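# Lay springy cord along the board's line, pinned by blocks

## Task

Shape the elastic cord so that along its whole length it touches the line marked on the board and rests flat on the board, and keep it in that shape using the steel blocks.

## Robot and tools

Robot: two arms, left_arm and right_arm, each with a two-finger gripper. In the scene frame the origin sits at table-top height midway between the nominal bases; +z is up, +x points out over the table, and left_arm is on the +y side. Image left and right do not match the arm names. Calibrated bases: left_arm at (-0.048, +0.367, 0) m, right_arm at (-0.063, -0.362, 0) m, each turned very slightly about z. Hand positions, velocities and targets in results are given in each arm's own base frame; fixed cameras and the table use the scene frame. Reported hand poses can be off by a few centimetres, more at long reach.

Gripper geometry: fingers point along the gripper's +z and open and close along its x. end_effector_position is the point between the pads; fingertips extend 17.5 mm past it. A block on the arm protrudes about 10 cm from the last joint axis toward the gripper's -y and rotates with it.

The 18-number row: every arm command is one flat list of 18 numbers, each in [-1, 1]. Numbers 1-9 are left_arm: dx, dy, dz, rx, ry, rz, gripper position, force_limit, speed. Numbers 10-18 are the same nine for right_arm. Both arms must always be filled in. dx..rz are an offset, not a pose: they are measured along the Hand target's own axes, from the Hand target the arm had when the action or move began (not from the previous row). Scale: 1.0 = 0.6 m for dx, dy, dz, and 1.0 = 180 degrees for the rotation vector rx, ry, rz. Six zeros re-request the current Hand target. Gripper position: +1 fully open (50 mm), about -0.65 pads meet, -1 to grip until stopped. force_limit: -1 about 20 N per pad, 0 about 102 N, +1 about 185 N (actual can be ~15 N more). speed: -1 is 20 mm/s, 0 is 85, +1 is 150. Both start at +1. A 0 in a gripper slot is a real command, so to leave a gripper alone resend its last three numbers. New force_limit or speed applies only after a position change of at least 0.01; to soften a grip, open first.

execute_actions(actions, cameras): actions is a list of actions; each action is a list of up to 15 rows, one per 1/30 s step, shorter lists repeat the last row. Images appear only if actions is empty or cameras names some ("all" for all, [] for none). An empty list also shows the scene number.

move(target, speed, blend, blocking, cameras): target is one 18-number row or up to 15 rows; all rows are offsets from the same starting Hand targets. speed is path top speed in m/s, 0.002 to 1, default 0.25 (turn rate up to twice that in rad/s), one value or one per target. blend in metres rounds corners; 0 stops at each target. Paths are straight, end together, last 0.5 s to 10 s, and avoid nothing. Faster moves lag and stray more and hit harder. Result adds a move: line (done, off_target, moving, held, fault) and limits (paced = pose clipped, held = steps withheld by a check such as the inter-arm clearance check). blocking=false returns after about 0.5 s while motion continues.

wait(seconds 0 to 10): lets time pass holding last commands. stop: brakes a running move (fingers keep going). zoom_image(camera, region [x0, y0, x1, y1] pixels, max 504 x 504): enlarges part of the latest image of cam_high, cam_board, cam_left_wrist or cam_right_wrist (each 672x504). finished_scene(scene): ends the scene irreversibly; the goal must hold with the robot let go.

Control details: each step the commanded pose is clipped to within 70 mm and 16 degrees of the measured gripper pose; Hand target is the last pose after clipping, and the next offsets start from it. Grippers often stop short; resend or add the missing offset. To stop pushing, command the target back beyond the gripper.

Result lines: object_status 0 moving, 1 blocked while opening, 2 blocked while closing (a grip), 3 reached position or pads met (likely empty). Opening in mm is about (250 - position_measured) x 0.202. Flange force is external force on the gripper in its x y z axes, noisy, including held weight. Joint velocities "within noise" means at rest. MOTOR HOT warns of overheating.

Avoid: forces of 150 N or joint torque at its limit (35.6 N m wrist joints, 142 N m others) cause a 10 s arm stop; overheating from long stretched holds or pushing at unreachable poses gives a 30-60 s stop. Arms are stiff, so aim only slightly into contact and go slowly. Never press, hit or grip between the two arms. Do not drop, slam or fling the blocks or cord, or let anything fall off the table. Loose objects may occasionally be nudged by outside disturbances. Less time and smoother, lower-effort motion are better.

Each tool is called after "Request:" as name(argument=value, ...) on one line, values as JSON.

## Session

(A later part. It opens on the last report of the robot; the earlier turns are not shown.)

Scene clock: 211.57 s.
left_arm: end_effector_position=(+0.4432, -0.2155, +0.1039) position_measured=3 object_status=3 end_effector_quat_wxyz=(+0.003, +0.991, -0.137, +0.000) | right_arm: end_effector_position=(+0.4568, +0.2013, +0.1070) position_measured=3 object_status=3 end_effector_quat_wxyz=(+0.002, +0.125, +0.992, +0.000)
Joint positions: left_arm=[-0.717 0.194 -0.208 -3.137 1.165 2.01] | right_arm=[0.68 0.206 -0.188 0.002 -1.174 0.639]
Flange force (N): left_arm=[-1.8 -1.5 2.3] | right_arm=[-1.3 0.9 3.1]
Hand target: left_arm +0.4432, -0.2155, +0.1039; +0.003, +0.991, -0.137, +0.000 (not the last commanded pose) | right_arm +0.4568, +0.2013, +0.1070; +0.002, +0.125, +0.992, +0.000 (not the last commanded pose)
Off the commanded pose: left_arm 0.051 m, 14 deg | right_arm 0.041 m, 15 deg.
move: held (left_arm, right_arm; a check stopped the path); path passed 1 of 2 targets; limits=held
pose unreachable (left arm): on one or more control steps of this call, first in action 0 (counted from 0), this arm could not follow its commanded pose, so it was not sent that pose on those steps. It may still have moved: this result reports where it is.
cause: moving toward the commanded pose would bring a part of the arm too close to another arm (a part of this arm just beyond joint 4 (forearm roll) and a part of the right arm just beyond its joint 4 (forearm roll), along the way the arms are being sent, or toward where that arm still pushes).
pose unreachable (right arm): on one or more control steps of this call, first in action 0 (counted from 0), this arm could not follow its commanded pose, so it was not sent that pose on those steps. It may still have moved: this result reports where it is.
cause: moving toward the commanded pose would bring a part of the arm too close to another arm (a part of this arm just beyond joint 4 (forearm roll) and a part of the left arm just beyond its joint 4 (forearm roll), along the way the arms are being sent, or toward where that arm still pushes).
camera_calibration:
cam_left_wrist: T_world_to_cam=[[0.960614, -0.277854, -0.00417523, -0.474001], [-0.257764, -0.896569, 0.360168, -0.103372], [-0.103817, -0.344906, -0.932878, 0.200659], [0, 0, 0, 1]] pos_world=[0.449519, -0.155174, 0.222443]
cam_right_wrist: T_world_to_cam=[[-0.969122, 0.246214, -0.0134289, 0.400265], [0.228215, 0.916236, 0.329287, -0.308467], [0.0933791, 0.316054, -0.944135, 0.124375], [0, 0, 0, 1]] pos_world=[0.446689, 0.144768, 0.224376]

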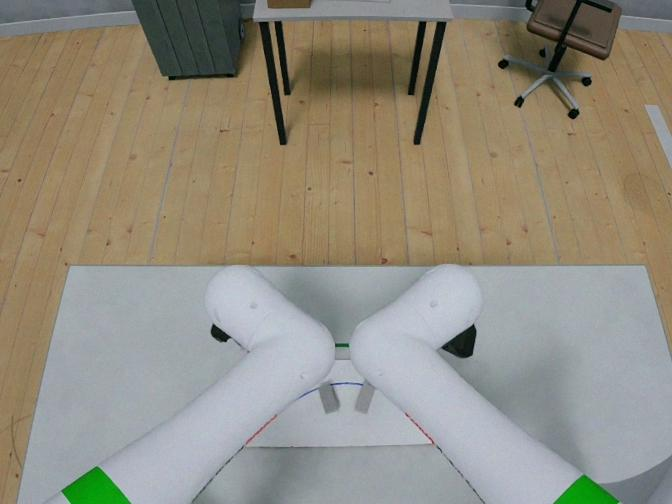

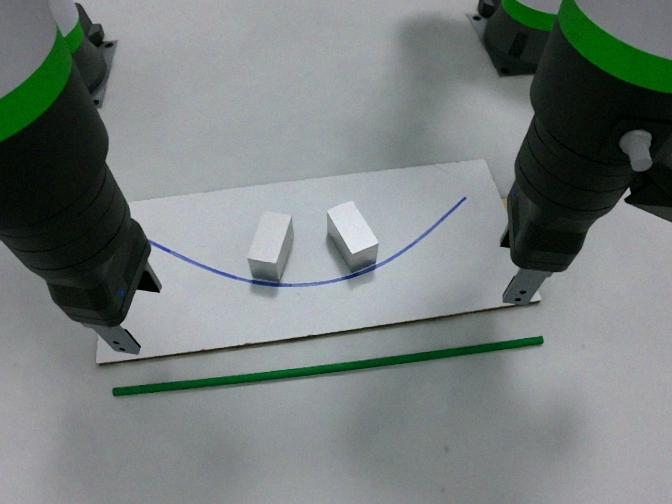

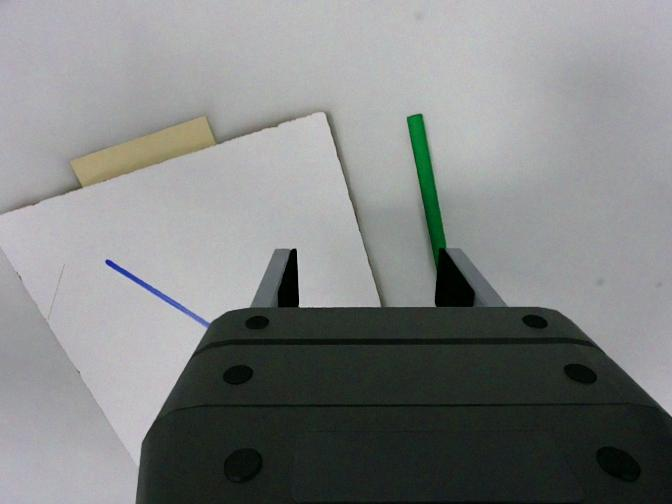

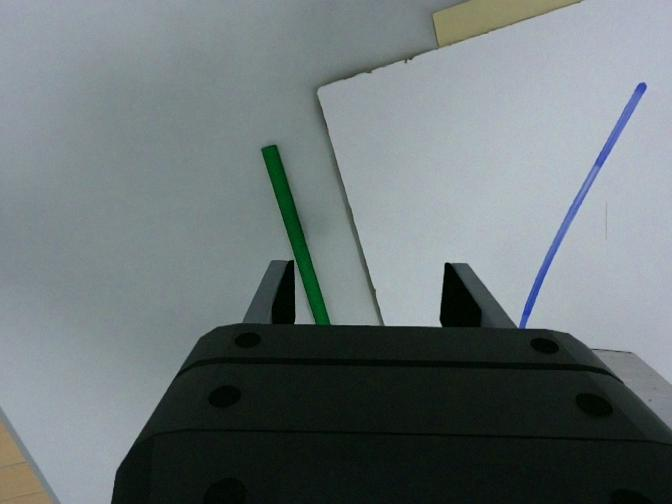

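Request:
move(target=[[-0.309,-0.173,-0.05,0,0,0.357,1,-0.7,-0.7,0,0,0,0,0,0,1,-0.7,-0.7],[-0.309,-0.173,-0.05,0,0,0.357,1,-0.7,-0.7,0.0175,0.27,0,0,0,-0.078,1,-0.7,-0.7],[-0.309,-0.173,-0.05,0,0,0.357,1,-0.7,-0.7,0.0175,0.27,0.125,0,0,-0.078,1,-0.7,-0.7]], speed=[0.4,0.3,0.15], blend=[0.02,0.01,0], cameras=["cam_board","cam_right_wrist","cam_left_wrist"])

Scene clock: 231.83 s.
left_arm: end_effector_position=(+0.2931, -0.0649, +0.1330) position_measured=3 object_status=3 end_effector_quat_wxyz=(+0.002, +0.766, -0.643, +0.002) | right_arm: end_effector_position=(+0.4871, +0.3607, +0.0320) position_measured=3 object_status=3 end_effector_quat_wxyz=(+0.002, +0.003, +1.000, +0.000)
Joint positions: left_arm=[-0.661 -0.354 -0.641 -3.137 1.281 0.833] | right_arm=[0.855 0.529 0.064 0.003 -1.104 0.708]
Flange force (N): left_arm=[-2.4 0.3 3.1] | right_arm=[-0.6 0.3 2.7]
Hand target: left_arm +0.2931, -0.0650, +0.1330; +0.002, +0.766, -0.643, +0.002 | right_arm +0.4871, +0.3608, +0.0320; +0.002, +0.003, +1.000, +0.000
Off the commanded pose: left_arm 0.000 m, 0 deg | right_arm 0.000 m, 0 deg.
move: done
camera_calibration:
cam_left_wrist: T_world_to_cam=[[0.166912, -0.985972, -0.000350748, -0.101643], [-0.921422, -0.156111, 0.355825, 0.225537], [-0.350888, -0.0590681, -0.934553, 0.355279], [0, 0, 0, 1]] pos_world=[0.349443, -0.0440228, 0.251739]
cam_right_wrist: T_world_to_cam=[[-0.999902, 0.00350589, -0.0135244, 0.491964], [-0.00113045, 0.944529, 0.328425, -0.335306], [0.0139256, 0.328408, -0.944433, 0.0346197], [0, 0, 0, 1]] pos_world=[0.491054, 0.303612, 0.149472]
Images, in order (width x height): cam_board 672x504, cam_left_wrist 672x504, cam_right_wrist 672x504.

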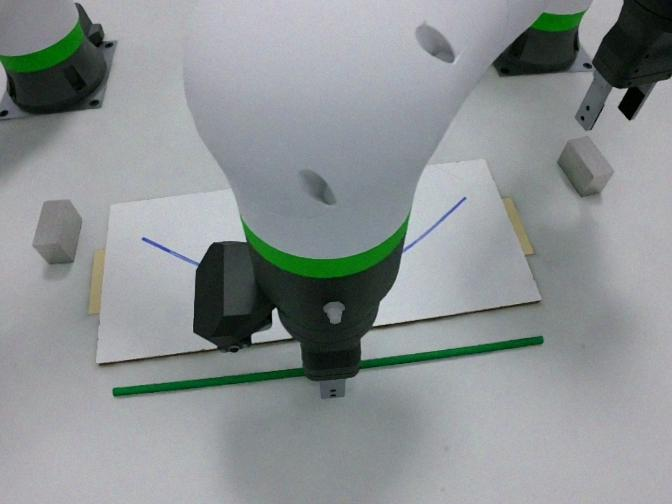

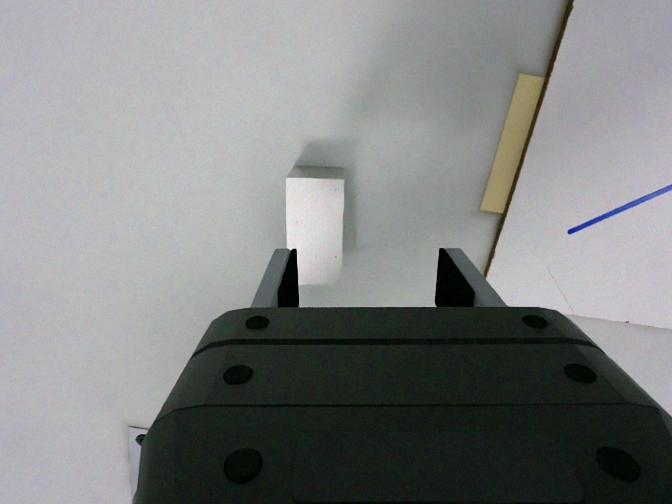

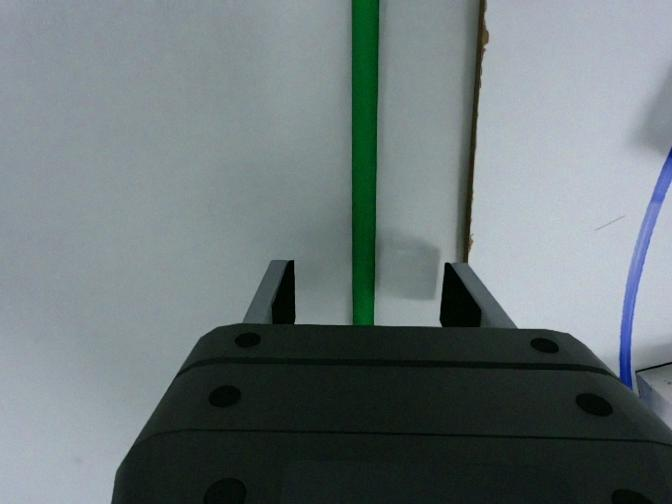

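Request:
move(target=[[0,0,0,0,0,0,1,-0.7,-0.7,0,0,0.0208,0,0,0,1,-0.7,-0.7],[0,0,0,0,0,0,1,-0.7,-0.7,0,0,0.0207,0,0,0,-1,-0.9,-0.8],[0,0,0,0,0,0,1,-0.7,-0.7,0,0,-0.045,0,0,0,-1,-0.9,-0.8],[0,0,0,0,0,0,1,-0.7,-0.7,0.1467,-0.0205,-0.045,0,0,-0.0168,-1,-0.9,-0.8],[0,0,0,0,0,0,1,-0.7,-0.7,0.1467,-0.0205,0.0095,0,0,-0.0168,-1,-0.9,-0.8]], speed=[0.04,0.05,0.1,0.15,0.05], cameras=["cam_board","cam_right_wrist"])

Scene clock: 244.97 s.
left_arm: end_effector_position=(+0.2931, -0.0650, +0.1330) position_measured=3 object_status=3 end_effector_quat_wxyz=(+0.002, +0.766, -0.643, +0.002) | right_arm: end_effector_position=(+0.3990, +0.3490, +0.0260) position_measured=214 object_status=2 end_effector_quat_wxyz=(+0.002, -0.023, +1.000, +0.000)
Joint positions: left_arm=[-0.661 -0.354 -0.641 -3.137 1.281 0.833] | right_arm=[0.968 0.369 -0.187 0.003 -1.013 0.648]
Flange force (N): left_arm=[-2.7 0.3 3.5] | right_arm=[-0.8 -0.2 3.2]
Hand target: left_arm +0.2931, -0.0650, +0.1330; +0.002, +0.766, -0.643, +0.002 | right_arm +0.3991, +0.3490, +0.0260; +0.002, -0.023, +1.000, +0.000
Off the commanded pose: left_arm 0.000 m, 0 deg | right_arm 0.000 m, 0 deg.
move: done
camera_calibration:
cam_right_wrist: T_world_to_cam=[[-0.998703, -0.0490898, -0.013495, 0.421639], [-0.0507977, 0.943172, 0.3284, -0.302074], [-0.003393, 0.328659, -0.944442, 0.0408512], [0, 0, 0, 1]] pos_world=[0.405886, 0.292179, 0.143472]
Images, in order (width x height): cam_board 672x504, cam_right_wrist 672x504.

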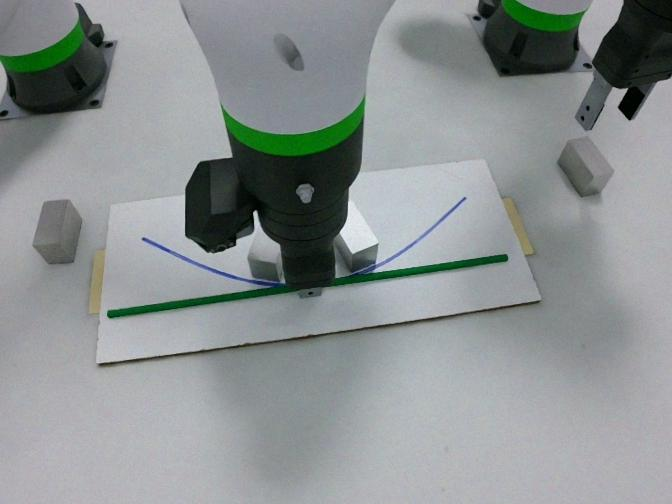

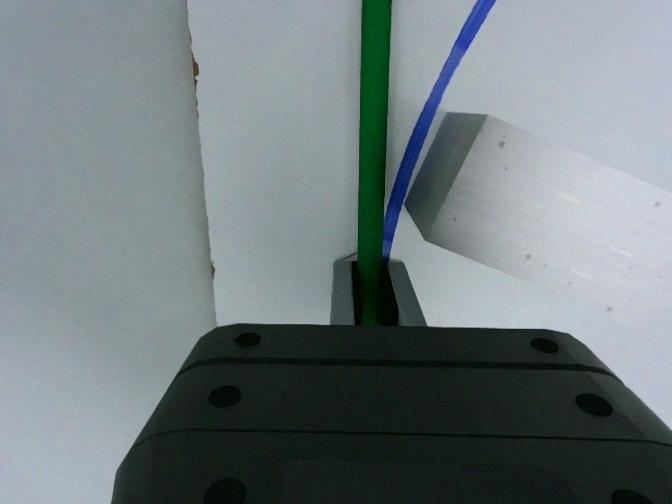

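Request:
move(target=[[0,0,0,0,0,0,1,-0.7,-0.7,0,0,0.0005,0,0,0,-0.25,-0.9,-1],[0,0,0,0,0,0,1,-0.7,-0.7,0,0,-0.15,0,0,0,-0.25,-0.9,-1],[0,0,0,0,0,0,1,-0.7,-0.7,0.05,-0.3,-0.2,0,0,-0.2,-0.25,-0.9,-1]], speed=[0.03,0.1,0.4], cameras=["cam_board","cam_high"])

Request:
zoom_image(camera="cam_board", region=[90, 180, 550, 370])

Scene clock: 263.53 s.
left_arm: end_effector_position=(+0.2931, -0.0650, +0.1330) position_measured=3 object_status=3 end_effector_quat_wxyz=(+0.002, +0.766, -0.643, +0.002) | right_arm: end_effector_position=(+0.3771, +0.1679, +0.1460) position_measured=189 object_status=3 end_effector_quat_wxyz=(+0.001, -0.331, +0.944, -0.001)
Joint positions: left_arm=[-0.661 -0.354 -0.641 -3.137 1.281 0.833] | right_arm=[0.741 -0.043 -0.361 0.003 -1.251 1.504]
Flange force (N): left_arm=[-2.3 2.2 3.6] | right_arm=[-1.1 -1.8 3.3]
Hand target: left_arm +0.2931, -0.0650, +0.1330; +0.002, +0.766, -0.643, +0.002 | right_arm +0.3771, +0.1679, +0.1460; +0.001, -0.331, +0.944, -0.001
Off the commanded pose: left_arm 0.000 m, 0 deg | right_arm 0.000 m, 0 deg.
move: done
Images, in order (width x height): cam_high 672x504, cam_board 672x504.

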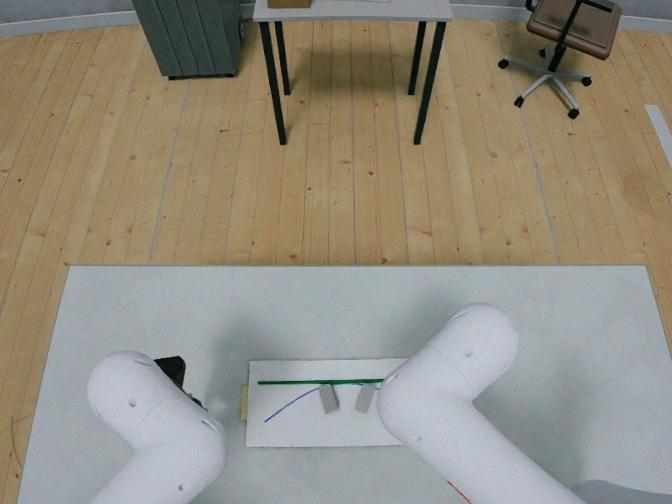

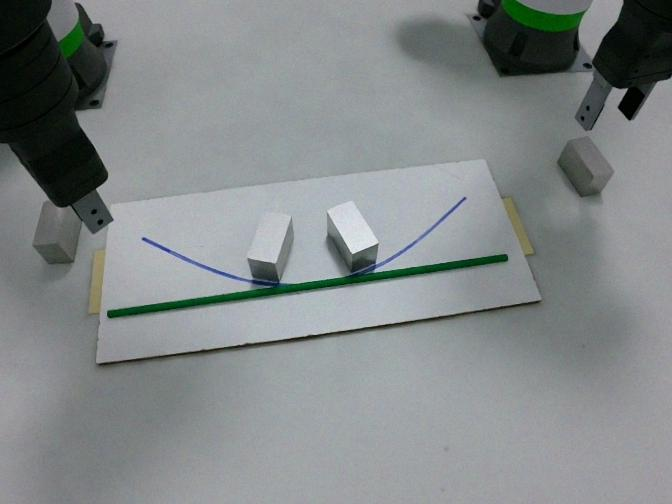

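Scaled by 1.096.

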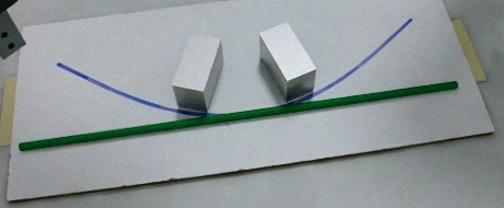

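Request:
move(target=[[-0.0363,0.019,0.09,0,0,0,1,-0.7,-0.7,0.184,-0.052,0.0,0,0,0.724,-0.25,-0.9,-1],[-0.0363,0.019,0.18,0,0,0,1,-0.7,-0.7,0.184,-0.052,0.07,0,0,0.724,1,-0.9,1],[-0.0363,0.019,0.18,0,0,0,-1,-0.7,-0.7,0.184,-0.052,0.07,0,0,0.724,1,-0.9,1]], speed=[0.4,0.15,0.1], cameras=["cam_left_wrist","cam_right_wrist"])

Scene clock: 293.60 s.
left_arm: end_effector_position=(+0.2781, -0.0460, +0.0248) position_measured=103 object_status=2 end_effector_quat_wxyz=(+0.002, +0.766, -0.643, +0.002) | right_arm: end_effector_position=(+0.3105, +0.0745, +0.1039) position_measured=3 object_status=3 end_effector_quat_wxyz=(+0.001, +0.717, +0.697, +0.001)
Joint positions: left_arm=[-0.638 -0.261 -0.857 -3.136 0.972 0.809] | right_arm=[0.657 -0.265 -0.653 0.002 -1.181 -0.687]
Flange force (N): left_arm=[-1.0 0.6 3.9] | right_arm=[-0.2 3.0 3.4]
Hand target: left_arm +0.2781, -0.0461, +0.0249; +0.002, +0.766, -0.643, +0.002 | right_arm +0.3105, +0.0745, +0.1039; +0.001, +0.717, +0.697, +0.001
Off the commanded pose: left_arm 0.000 m, 0 deg | right_arm 0.000 m, 0 deg.
move: done
camera_calibration:
cam_left_wrist: T_world_to_cam=[[0.166877, -0.985978, -0.000443069, -0.0805347], [-0.921427, -0.156112, 0.35581, 0.253227], [-0.35089, -0.0589684, -0.934558, 0.250146], [0, 0, 0, 1]] pos_world=[0.334543, -0.025123, 0.143639]
cam_right_wrist: T_world_to_cam=[[0.0263778, 0.999595, -0.0106337, -0.0759592], [0.943078, -0.0213557, 0.331886, -0.310362], [0.331525, -0.0187828, -0.94326, 0.126052], [0, 0, 0, 1]] pos_world=[0.25291, 0.0716681, 0.221097]
Images, in order (width x height): cam_left_wrist 672x504, cam_right_wrist 672x504.

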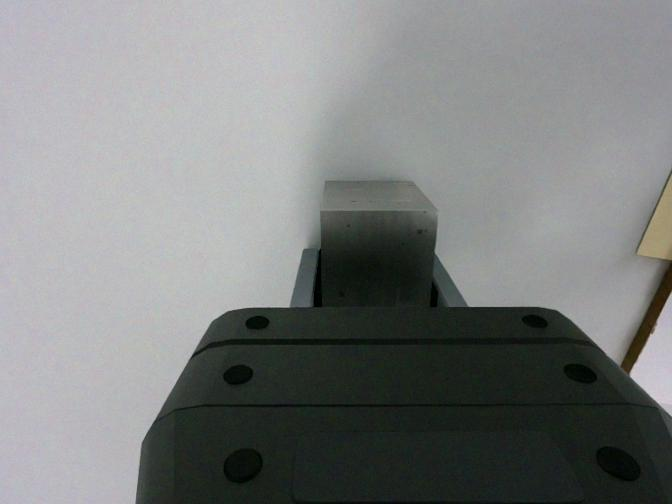

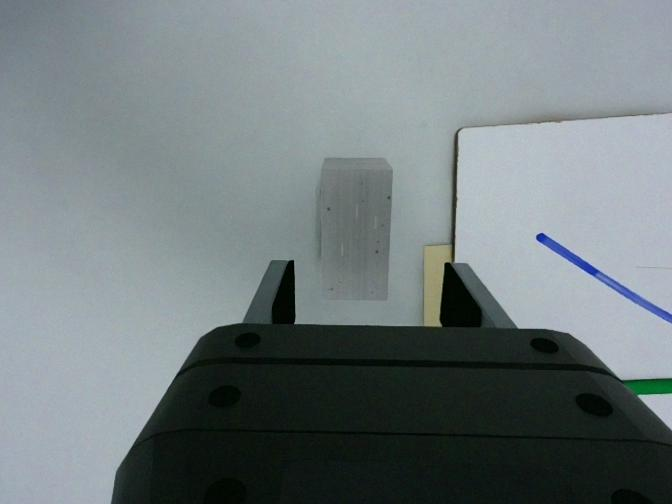

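Request:
move(target=[[0,0,-0.05,0,0,0,-1,-0.7,-0.7,0,0,0.1315,0,0,0,1,-0.9,1],[0,0,-0.08,0,0,0,-1,-0.7,-0.7,0,0,0.1313,0,0,0,-1,-0.7,-0.7],[0,0,-0.125,0,0,0,-1,-0.7,-0.7,0,0,0.03,0,0,0,-1,-0.7,-0.7],[0.296,-0.2525,-0.125,0,0,-0.1345,-1,-0.7,-0.7,0.151,0.269,0.007,0,0,0.163,-1,-0.7,-0.7]], speed=[0.15,0.1,0.15,0.25], blend=[0,0,0.02,0], cameras=["cam_board","cam_left_wrist","cam_right_wrist","cam_high"])

Scene clock: 318.20 s.
left_arm: end_effector_position=(+0.4579, -0.1945, +0.1008) position_measured=103 object_status=2 end_effector_quat_wxyz=(+0.002, +0.884, -0.468, +0.001) | right_arm: end_effector_position=(+0.4745, +0.1604, +0.1002) position_measured=103 object_status=2 end_effector_quat_wxyz=(+0.001, +0.870, +0.492, +0.001)
Joint positions: left_arm=[-0.663 0.209 -0.199 -3.137 1.16 1.257] | right_arm=[0.59 0.217 -0.193 0.002 -1.159 -1.132]
Flange force (N): left_arm=[-3.1 1.2 7.9] | right_arm=[-0.1 0.9 9.0]
Hand target: left_arm +0.4580, -0.1944, +0.1007; +0.002, +0.884, -0.468, +0.001 | right_arm +0.4745, +0.1604, +0.1001; +0.001, +0.870, +0.492, +0.001
Off the commanded pose: left_arm 0.000 m, 0 deg | right_arm 0.000 m, 0 deg.
move: done
camera_calibration:
cam_left_wrist: T_world_to_cam=[[0.556336, -0.830957, -0.00117163, -0.405047], [-0.775675, -0.519829, 0.35792, 0.230979], [-0.298025, -0.198215, -0.933751, 0.324055], [0, 0, 0, 1]] pos_world=[0.501083, -0.152274, 0.219441]
cam_right_wrist: T_world_to_cam=[[0.512746, 0.858493, -0.0090163, -0.374447], [0.81146, -0.481172, 0.331672, -0.325689], [0.2804, -0.17738, -0.943352, 0.119529], [0, 0, 0, 1]] pos_world=[0.422763, 0.18595, 0.217403]

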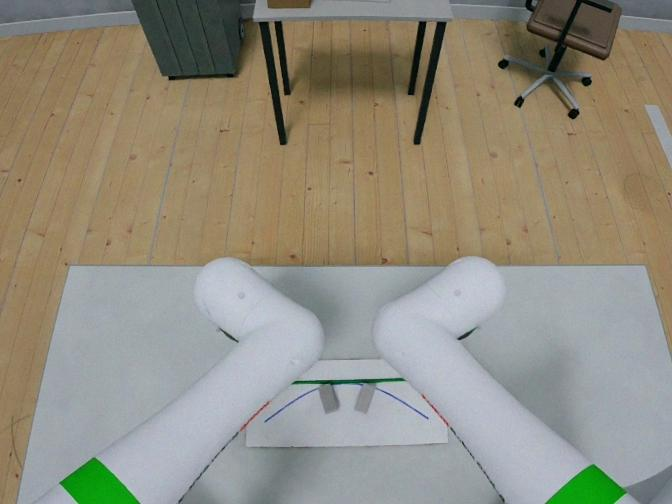

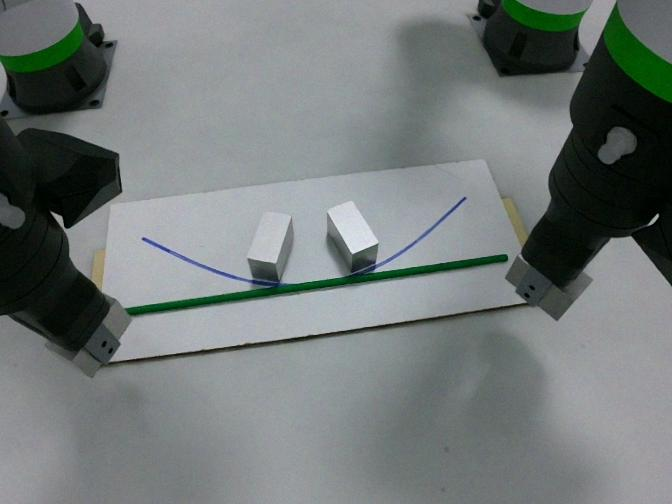

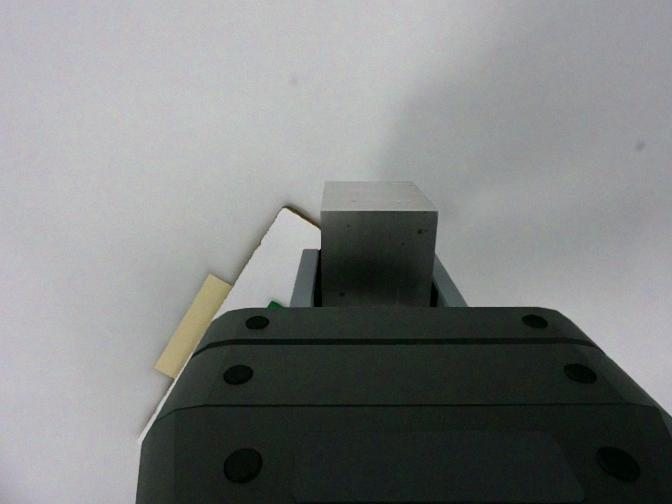

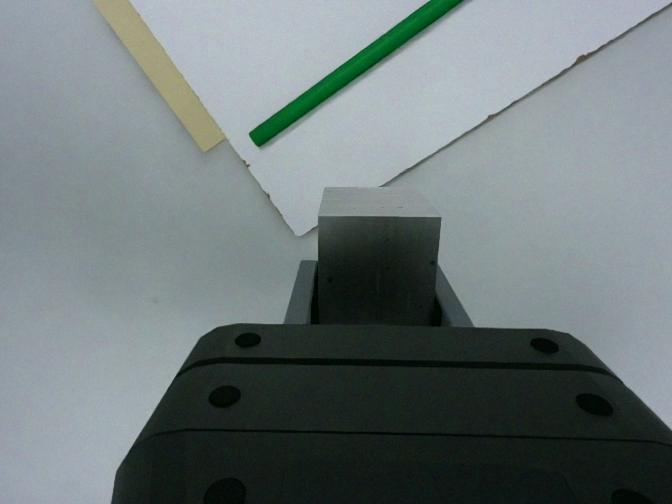

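Request:
move(target=[[0,0,0.1143,0,0,0,-1,-0.7,-0.7,0,0,0.1133,0,0,0,-1,-0.7,-0.7],[-0.1025,0.1344,0.1143,0,0,0,-1,-0.7,-0.7,-0.092,-0.137,0.1133,0,0,0,-1,-0.7,-0.7]], speed=[0.1,0.05], cameras=["cam_board","cam_left_wrist","cam_right_wrist"])

Scene clock: 330.23 s.
left_arm: end_effector_position=(+0.3568, -0.1892, +0.0321) position_measured=103 object_status=2 end_effector_quat_wxyz=(+0.002, +0.884, -0.468, +0.001) | right_arm: end_effector_position=(+0.3758, +0.1554, +0.0319) position_measured=103 object_status=2 end_effector_quat_wxyz=(+0.001, +0.870, +0.492, +0.001)
Joint positions: left_arm=[-0.812 0.072 -0.539 -3.137 0.955 1.406] | right_arm=[0.719 0.08 -0.534 0.003 -0.955 -1.262]
Flange force (N): left_arm=[-2.1 0.0 7.6] | right_arm=[0.6 0.4 9.3]
Hand target: left_arm +0.3568, -0.1892, +0.0321; +0.002, +0.884, -0.468, +0.001 | right_arm +0.3758, +0.1554, +0.0319; +0.001, +0.870, +0.492, +0.001
Off the commanded pose: left_arm 0.000 m, 0 deg | right_arm 0.000 m, 0 deg.
move: done
camera_calibration:
cam_left_wrist: T_world_to_cam=[[0.556614, -0.830771, -0.00114953, -0.344426], [-0.775513, -0.520087, 0.357896, 0.179778], [-0.297927, -0.198318, -0.933761, 0.230764], [0, 0, 0, 1]] pos_world=[0.399883, -0.146874, 0.150741]
cam_right_wrist: T_world_to_cam=[[0.512746, 0.858493, -0.0090163, -0.320162], [0.81146, -0.481172, 0.331672, -0.22535], [0.2804, -0.17738, -0.943352, 0.0818864], [0, 0, 0, 1]] pos_world=[0.324063, 0.18095, 0.149103]
Images, in order (width x height): cam_board 672x504, cam_left_wrist 672x504, cam_right_wrist 672x504.

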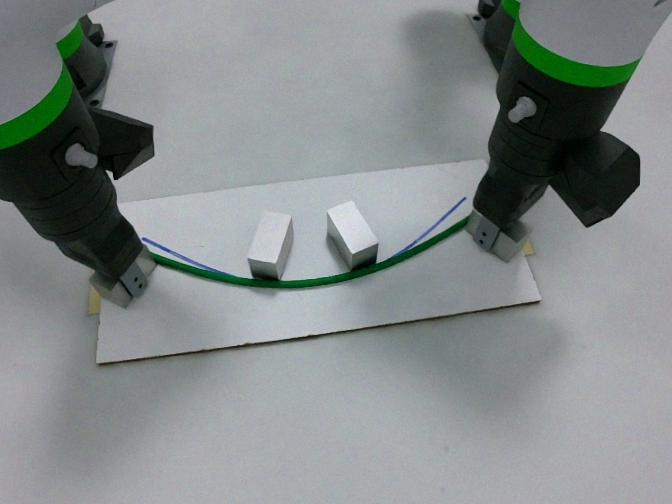

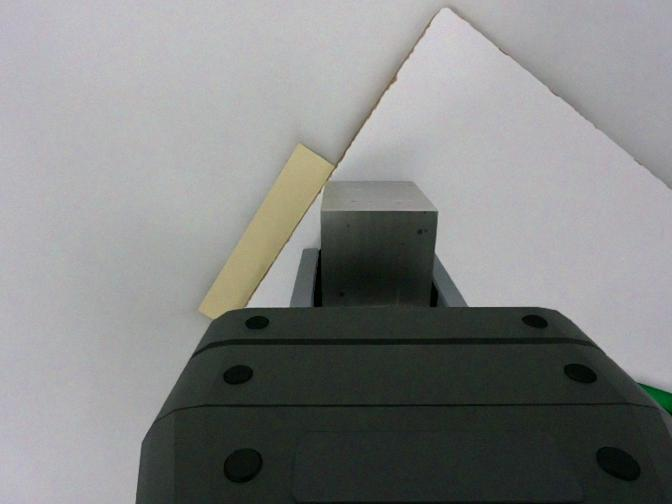

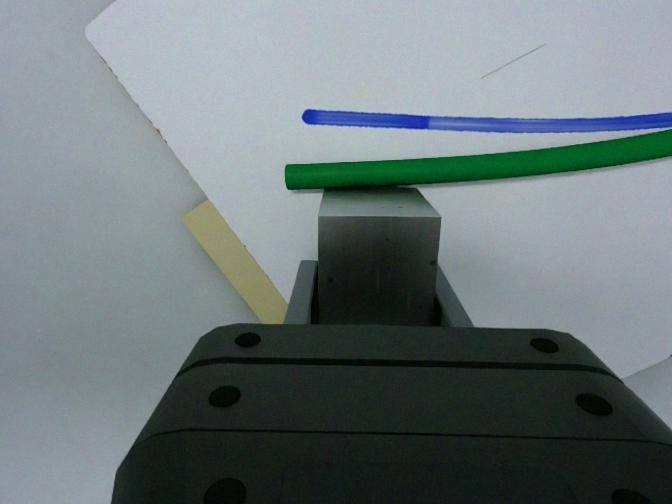

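Request:
move(target=[-0.0342,0.0448,0.0003,0,0,0,-1,-0.7,-0.7,-0.0306,-0.0456,0.0003,0,0,0.012,-1,-0.7,-0.7], speed=0.05, cameras=["cam_board","cam_right_wrist"])

Request:
zoom_image(camera="cam_board", region=[90, 180, 310, 320])

Request:
zoom_image(camera="cam_board", region=[310, 170, 530, 310])

Scene clock: 339.90 s.
left_arm: end_effector_position=(+0.3230, -0.1873, +0.0319) position_measured=103 object_status=2 end_effector_quat_wxyz=(+0.002, +0.884, -0.468, +0.001) | right_arm: end_effector_position=(+0.3429, +0.1538, +0.0316) position_measured=103 object_status=2 end_effector_quat_wxyz=(+0.001, +0.879, +0.476, +0.001)
Joint positions: left_arm=[-0.878 -0.005 -0.62 -3.137 0.951 1.472] | right_arm=[0.777 0.003 -0.616 0.003 -0.95 -1.357]
Flange force (N): left_arm=[-0.8 -0.6 7.9] | right_arm=[2.8 3.6 5.9]
Hand target: left_arm +0.3230, -0.1873, +0.0319; +0.002, +0.884, -0.468, +0.001 | right_arm +0.3429, +0.1538, +0.0316; +0.001, +0.879, +0.476, +0.001
Off the commanded pose: left_arm 0.000 m, 0 deg | right_arm 0.000 m, 0 deg.
move: done
camera_calibration:
cam_right_wrist: T_world_to_cam=[[0.544775, 0.838535, -0.0089117, -0.309813], [0.792743, -0.511502, 0.331549, -0.188245], [0.273457, -0.187684, -0.943396, 0.094607], [0, 0, 0, 1]] pos_world=[0.292137, 0.181257, 0.148903]
Images, in order (width x height): cam_board 672x504, cam_right_wrist 672x504.

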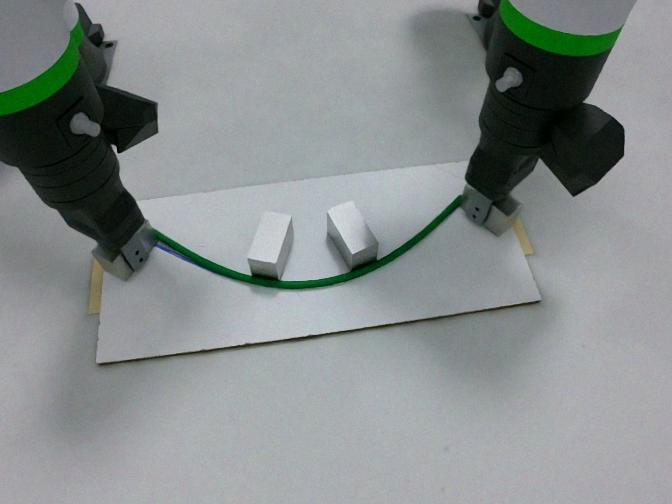

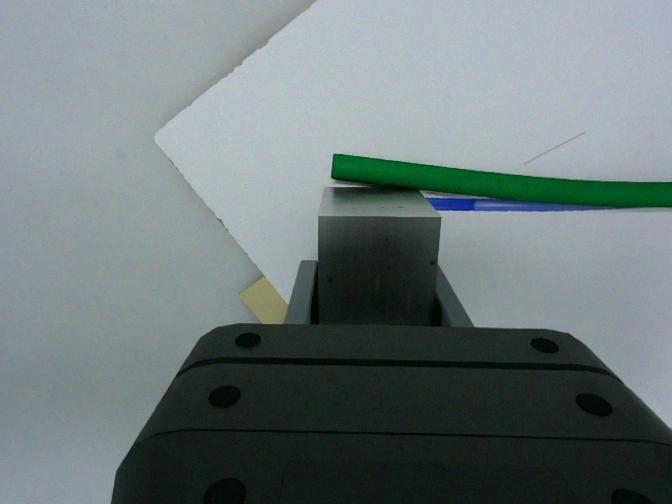

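Scaled by 2.291.

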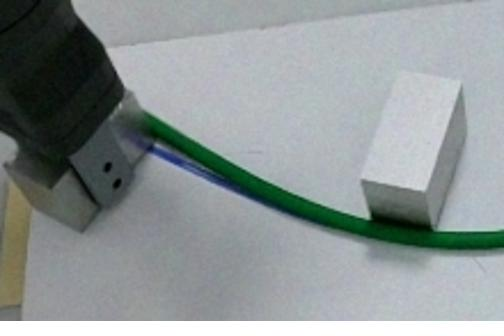

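Scaled by 2.291.

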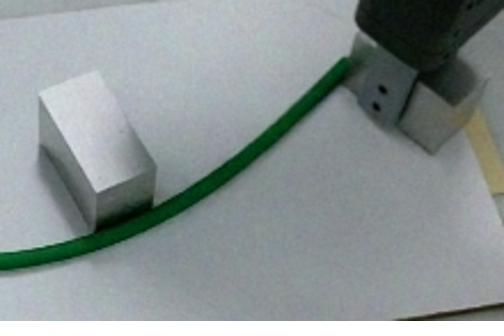

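Request:
move(target=[0,-0.0133,0,0,0,0,-1,-0.7,-0.7,0,0.0118,0,0,0,0,-1,-0.7,-0.7], speed=0.04, cameras=["cam_board","cam_right_wrist"])

Request:
zoom_image(camera="cam_board", region=[90, 180, 310, 320])

Request:
zoom_image(camera="cam_board", region=[310, 170, 530, 310])

Scene clock: 355.93 s.
left_arm: end_effector_position=(+0.3296, -0.1828, +0.0319) position_measured=103 object_status=2 end_effector_quat_wxyz=(+0.002, +0.884, -0.468, +0.001) | right_arm: end_effector_position=(+0.3489, +0.1499, +0.0316) position_measured=103 object_status=2 end_effector_quat_wxyz=(+0.001, +0.879, +0.476, +0.001)
Joint positions: left_arm=[-0.855 0.005 -0.61 -3.137 0.951 1.449] | right_arm=[0.757 0.013 -0.606 0.003 -0.95 -1.338]
Flange force (N): left_arm=[-2.7 -0.3 7.9] | right_arm=[0.4 -1.7 6.0]
Hand target: left_arm +0.3296, -0.1828, +0.0319; +0.002, +0.884, -0.468, +0.001 | right_arm +0.3488, +0.1499, +0.0316; +0.001, +0.879, +0.476, +0.001
Off the commanded pose: left_arm 0.000 m, 0 deg | right_arm 0.000 m, 0 deg.
move: done
camera_calibration:
cam_right_wrist: T_world_to_cam=[[0.544746, 0.838555, -0.00880826, -0.309821], [0.792699, -0.511473, 0.331699, -0.195011], [0.273642, -0.187674, -0.943344, 0.0921705], [0, 0, 0, 1]] pos_world=[0.298137, 0.177357, 0.148904]
Images, in order (width x height): cam_board 672x504, cam_right_wrist 672x504.

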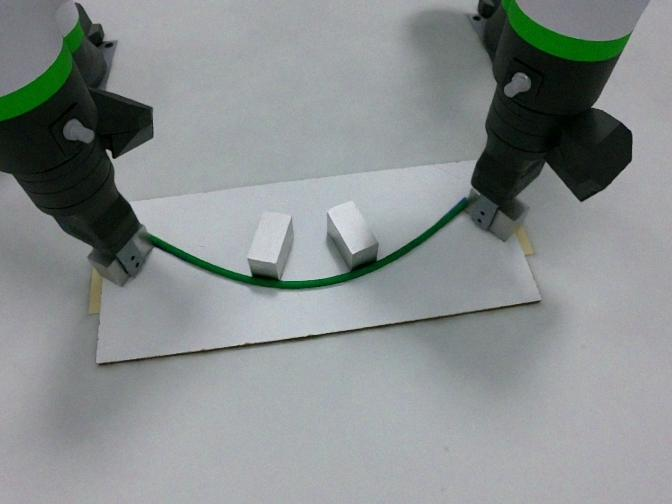

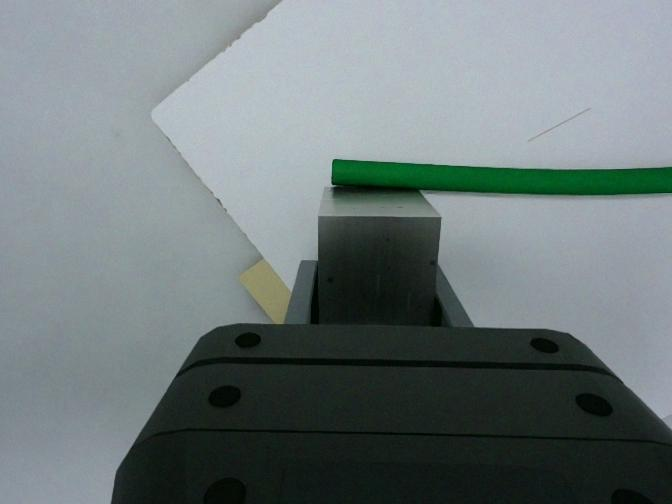

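Scaled by 2.291.

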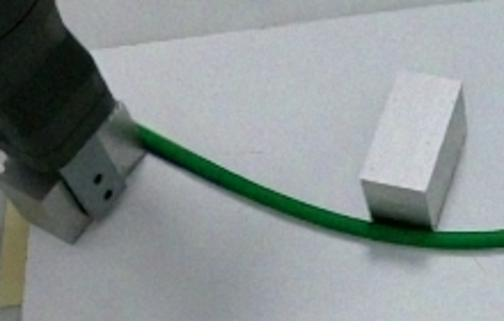

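Scaled by 2.291.

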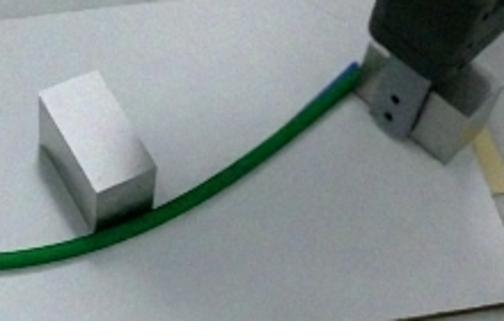

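Request:
move(target=[[0,0,0.0006,0,0,0,-1,-0.7,-0.7,0,-0.0025,0.0003,0,0,0,-1,-0.7,-0.7],[0,0,0.0006,0,0,0,0.2,-0.9,-1,0,-0.0025,0.0003,0,0,0,0.2,-0.9,-1],[0,0,-0.12,0,0,0,0.2,-0.9,-1,0,-0.0025,-0.12,0,0,0,0.2,-0.9,-1],[-0.1,-0.15,-0.12,0,0,0,0.2,-0.9,-1,-0.1,0.17,-0.12,0,0,0,0.2,-0.9,-1]], speed=[0.03,0.03,0.08,0.3], cameras=["all"])

Request:
zoom_image(camera="cam_board", region=[90, 180, 310, 320])

Request:
zoom_image(camera="cam_board", region=[310, 170, 530, 310])

Request:
zoom_image(camera="cam_high", region=[230, 350, 460, 450])

Scene clock: 371.90 s.
left_arm: end_effector_position=(+0.3704, -0.0823, +0.1033) position_measured=103 object_status=2 end_effector_quat_wxyz=(+0.002, +0.884, -0.468, +0.001) | right_arm: end_effector_position=(+0.4012, +0.0439, +0.1038) position_measured=103 object_status=2 end_effector_quat_wxyz=(+0.001, +0.879, +0.476, +0.001)
Joint positions: left_arm=[-0.564 -0.089 -0.508 -3.136 1.149 1.158] | right_arm=[0.438 -0.027 -0.451 0.002 -1.144 -1.018]
Flange force (N): left_arm=[-2.0 0.5 8.6] | right_arm=[-0.6 3.4 8.9]
Hand target: left_arm +0.3704, -0.0822, +0.1033; +0.002, +0.884, -0.468, +0.001 | right_arm +0.4012, +0.0439, +0.1038; +0.001, +0.879, +0.476, +0.001
Off the commanded pose: left_arm 0.000 m, 0 deg | right_arm 0.000 m, 0 deg.
move: done
camera_calibration:
cam_left_wrist: T_world_to_cam=[[0.556506, -0.830843, -0.00110056, -0.263074], [-0.77559, -0.519971, 0.357896, 0.220476], [-0.297928, -0.198318, -0.933761, 0.3225], [0, 0, 0, 1]] pos_world=[0.413483, -0.0399743, 0.221941]
cam_right_wrist: T_world_to_cam=[[0.544717, 0.838573, -0.00887803, -0.248765], [0.792751, -0.511442, 0.331623, -0.314637], [0.273549, -0.187679, -0.94337, 0.126113], [0, 0, 0, 1]] pos_world=[0.350437, 0.0713575, 0.221104]

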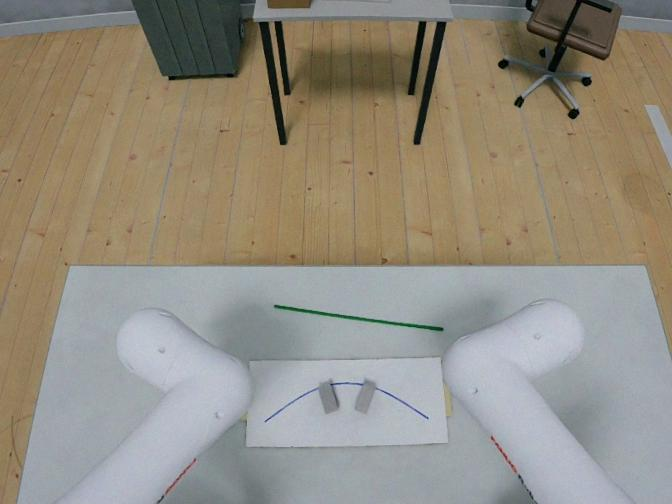

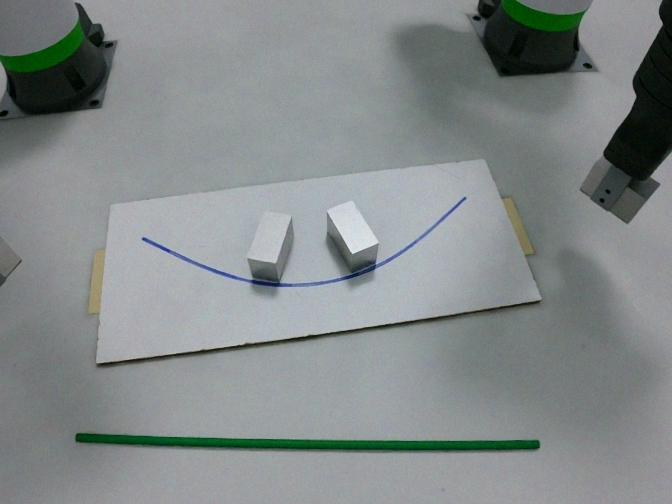

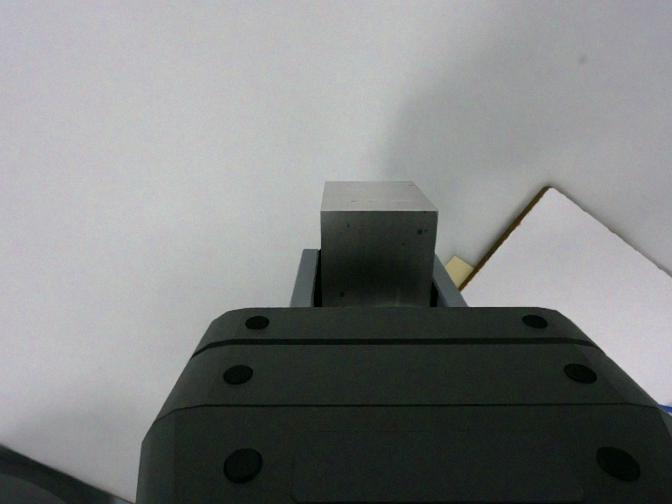

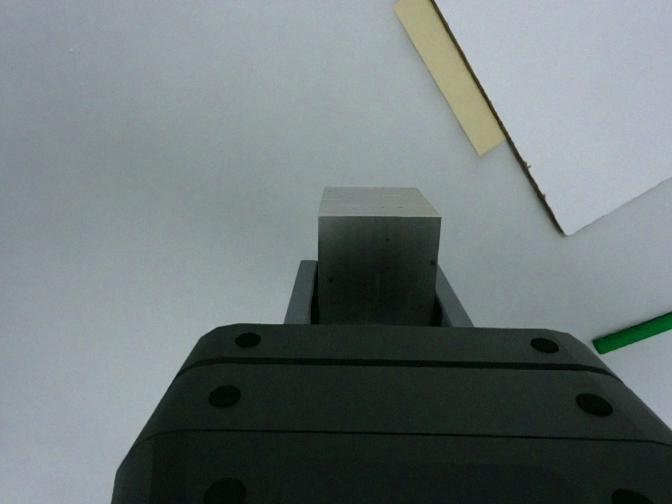

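Scaled by 2.291.

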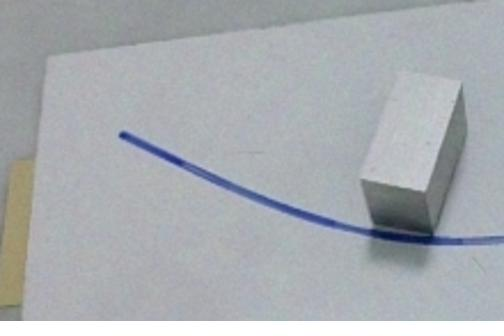

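Scaled by 2.291.

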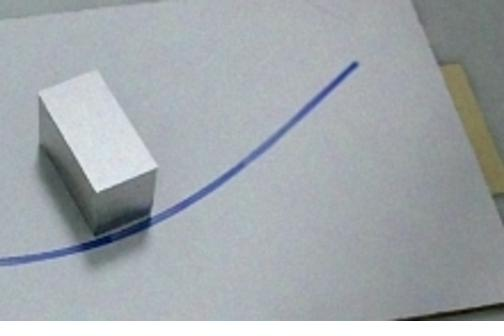

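Scaled by 2.191.

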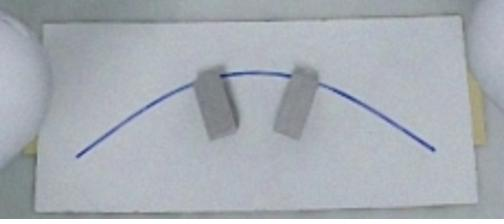

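Request:
move(target=[[-0.05,0.03,0,0,0,0,0.2,-0.9,-1,0,0,0.1295,0,0,0,0.2,-0.9,-1],[-0.098,0.054,0,0,0,0,0.2,-0.9,-1,0,0,0.1297,0,0,0,1,-0.9,0],[-0.098,0.054,0,0,0,0,0.2,-0.9,-1,0,0,-0.03,0,0,0,1,-0.9,0],[-0.098,0.054,0,0,0,0,0.2,-0.9,-1,0.54,-0.0365,0.09,0,0,-0.647,1,-0.9,0]], speed=[0.1,0.05,0.15,0.4], cameras=["cam_board","cam_right_wrist"])

Scene clock: 393.93 s.
left_arm: end_effector_position=(+0.3105, -0.0518, +0.1031) position_measured=103 object_status=2 end_effector_quat_wxyz=(+0.002, +0.884, -0.468, +0.001) | right_arm: end_effector_position=(+0.5602, +0.3272, +0.0502) position_measured=3 object_status=3 end_effector_quat_wxyz=(+0.002, +0.058, +0.998, +0.000)
Joint positions: left_arm=[-0.586 -0.277 -0.661 -3.137 1.183 1.18] | right_arm=[0.732 0.608 0.234 0.003 -1.195 0.722]
Flange force (N): left_arm=[-2.5 0.1 8.6] | right_arm=[1.5 1.2 2.9]
Hand target: left_arm +0.3105, -0.0518, +0.1031; +0.002, +0.884, -0.468, +0.001 | right_arm +0.5602, +0.3271, +0.0502; +0.002, +0.058, +0.998, +0.000
Off the commanded pose: left_arm 0.000 m, 0 deg | right_arm 0.000 m, 0 deg.
move: done
camera_calibration:
cam_right_wrist: T_world_to_cam=[[-0.993389, 0.113988, -0.0135644, 0.525473], [0.103222, 0.938705, 0.328905, -0.366041], [0.0502243, 0.32533, -0.944266, 0.0425236], [0, 0, 0, 1]] pos_world=[0.557647, 0.269872, 0.167674]
Images, in order (width x height): cam_board 672x504, cam_right_wrist 672x504.

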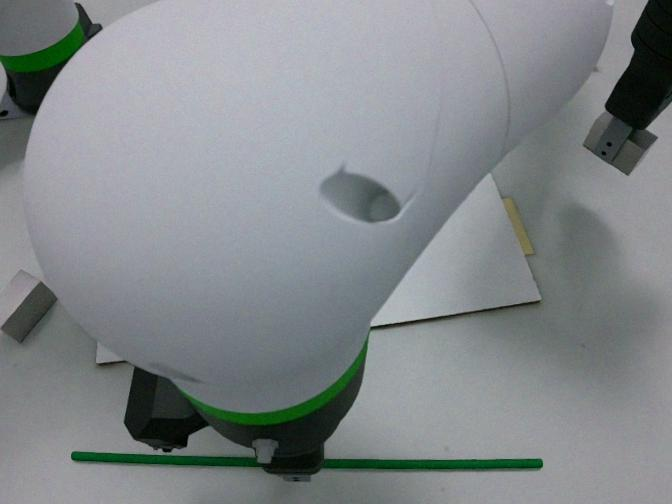

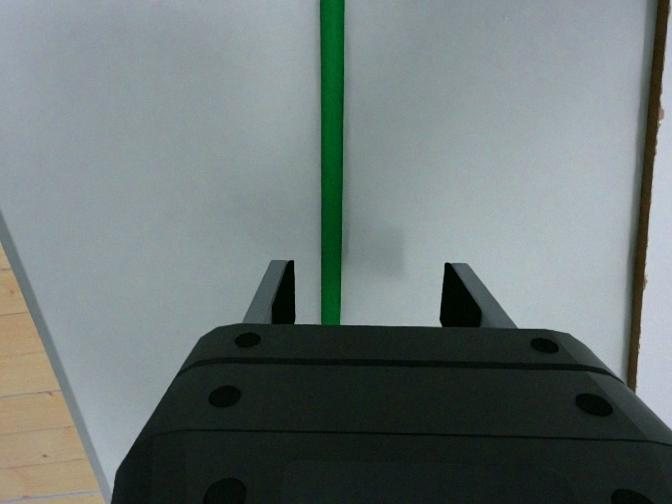

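Request:
move(target=[[0,0,0,0,0,0,0.2,-0.9,-1,-0.019,0.0233,0.0512,0,0,0,1,-0.9,0],[0,0,0,0,0,0,0.2,-0.9,-1,-0.019,0.0233,0.0511,0,0,0,-1,-0.9,0],[0,0,0,0,0,0,0.2,-0.9,-1,-0.019,0.0233,-0.025,0,0,0,-1,-0.9,0],[0,0,0,0,0,0,0.2,-0.9,-1,0.272,0.0132,-0.025,0,0,-0.0514,-1,-0.9,0],[0,0,0,0,0,0,0.2,-0.9,-1,0.272,0.0132,0.039,0,0,-0.0514,-1,-0.9,0]], speed=[0.06,0.05,0.12,0.18,0.06], cameras=["cam_board","cam_right_wrist"])

Scene clock: 411.37 s.
left_arm: end_effector_position=(+0.3105, -0.0518, +0.1031) position_measured=103 object_status=2 end_effector_quat_wxyz=(+0.002, +0.884, -0.468, +0.001) | right_arm: end_effector_position=(+0.3991, +0.3540, +0.0262) position_measured=214 object_status=2 end_effector_quat_wxyz=(+0.002, -0.022, +1.000, +0.000)
Joint positions: left_arm=[-0.586 -0.277 -0.661 -3.137 1.183 1.18] | right_arm=[0.973 0.376 -0.177 0.003 -1.016 0.64]
Flange force (N): left_arm=[-2.2 0.5 8.8] | right_arm=[-0.2 0.2 2.9]
Hand target: left_arm +0.3105, -0.0518, +0.1031; +0.002, +0.884, -0.468, +0.001 | right_arm +0.3991, +0.3540, +0.0263; +0.002, -0.022, +1.000, +0.000
Off the commanded pose: left_arm 0.000 m, 0 deg | right_arm 0.000 m, 0 deg.
move: done
camera_calibration:
cam_right_wrist: T_world_to_cam=[[-0.998795, -0.0471906, -0.013473, 0.421265], [-0.0489969, 0.943265, 0.328406, -0.30766], [-0.00278906, 0.32867, -0.944441, 0.0392396], [0, 0, 0, 1]] pos_world=[0.405792, 0.297188, 0.143773]
Images, in order (width x height): cam_board 672x504, cam_right_wrist 672x504.

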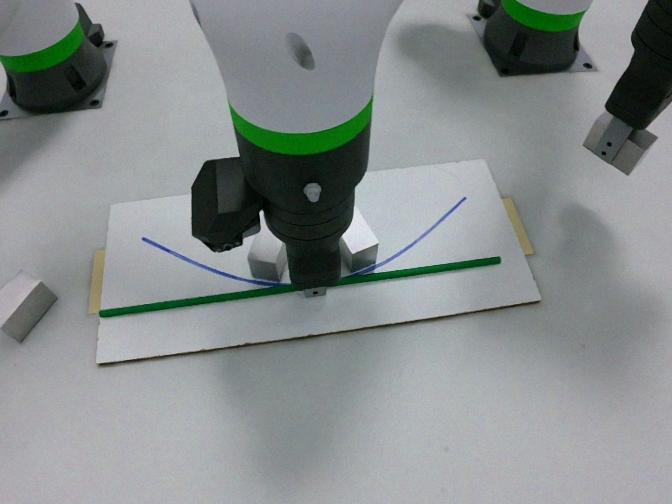

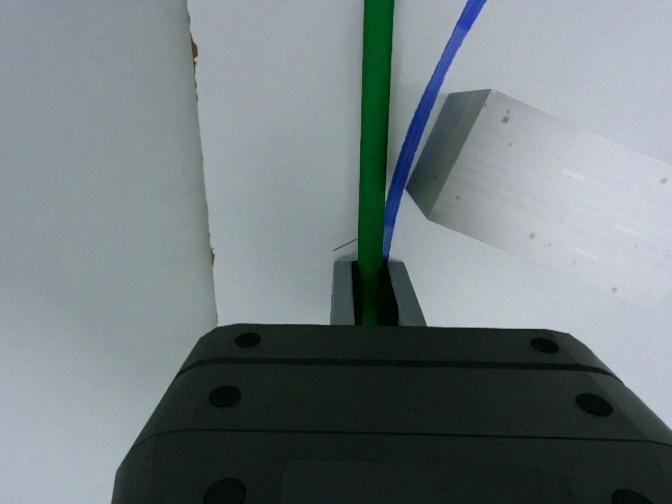

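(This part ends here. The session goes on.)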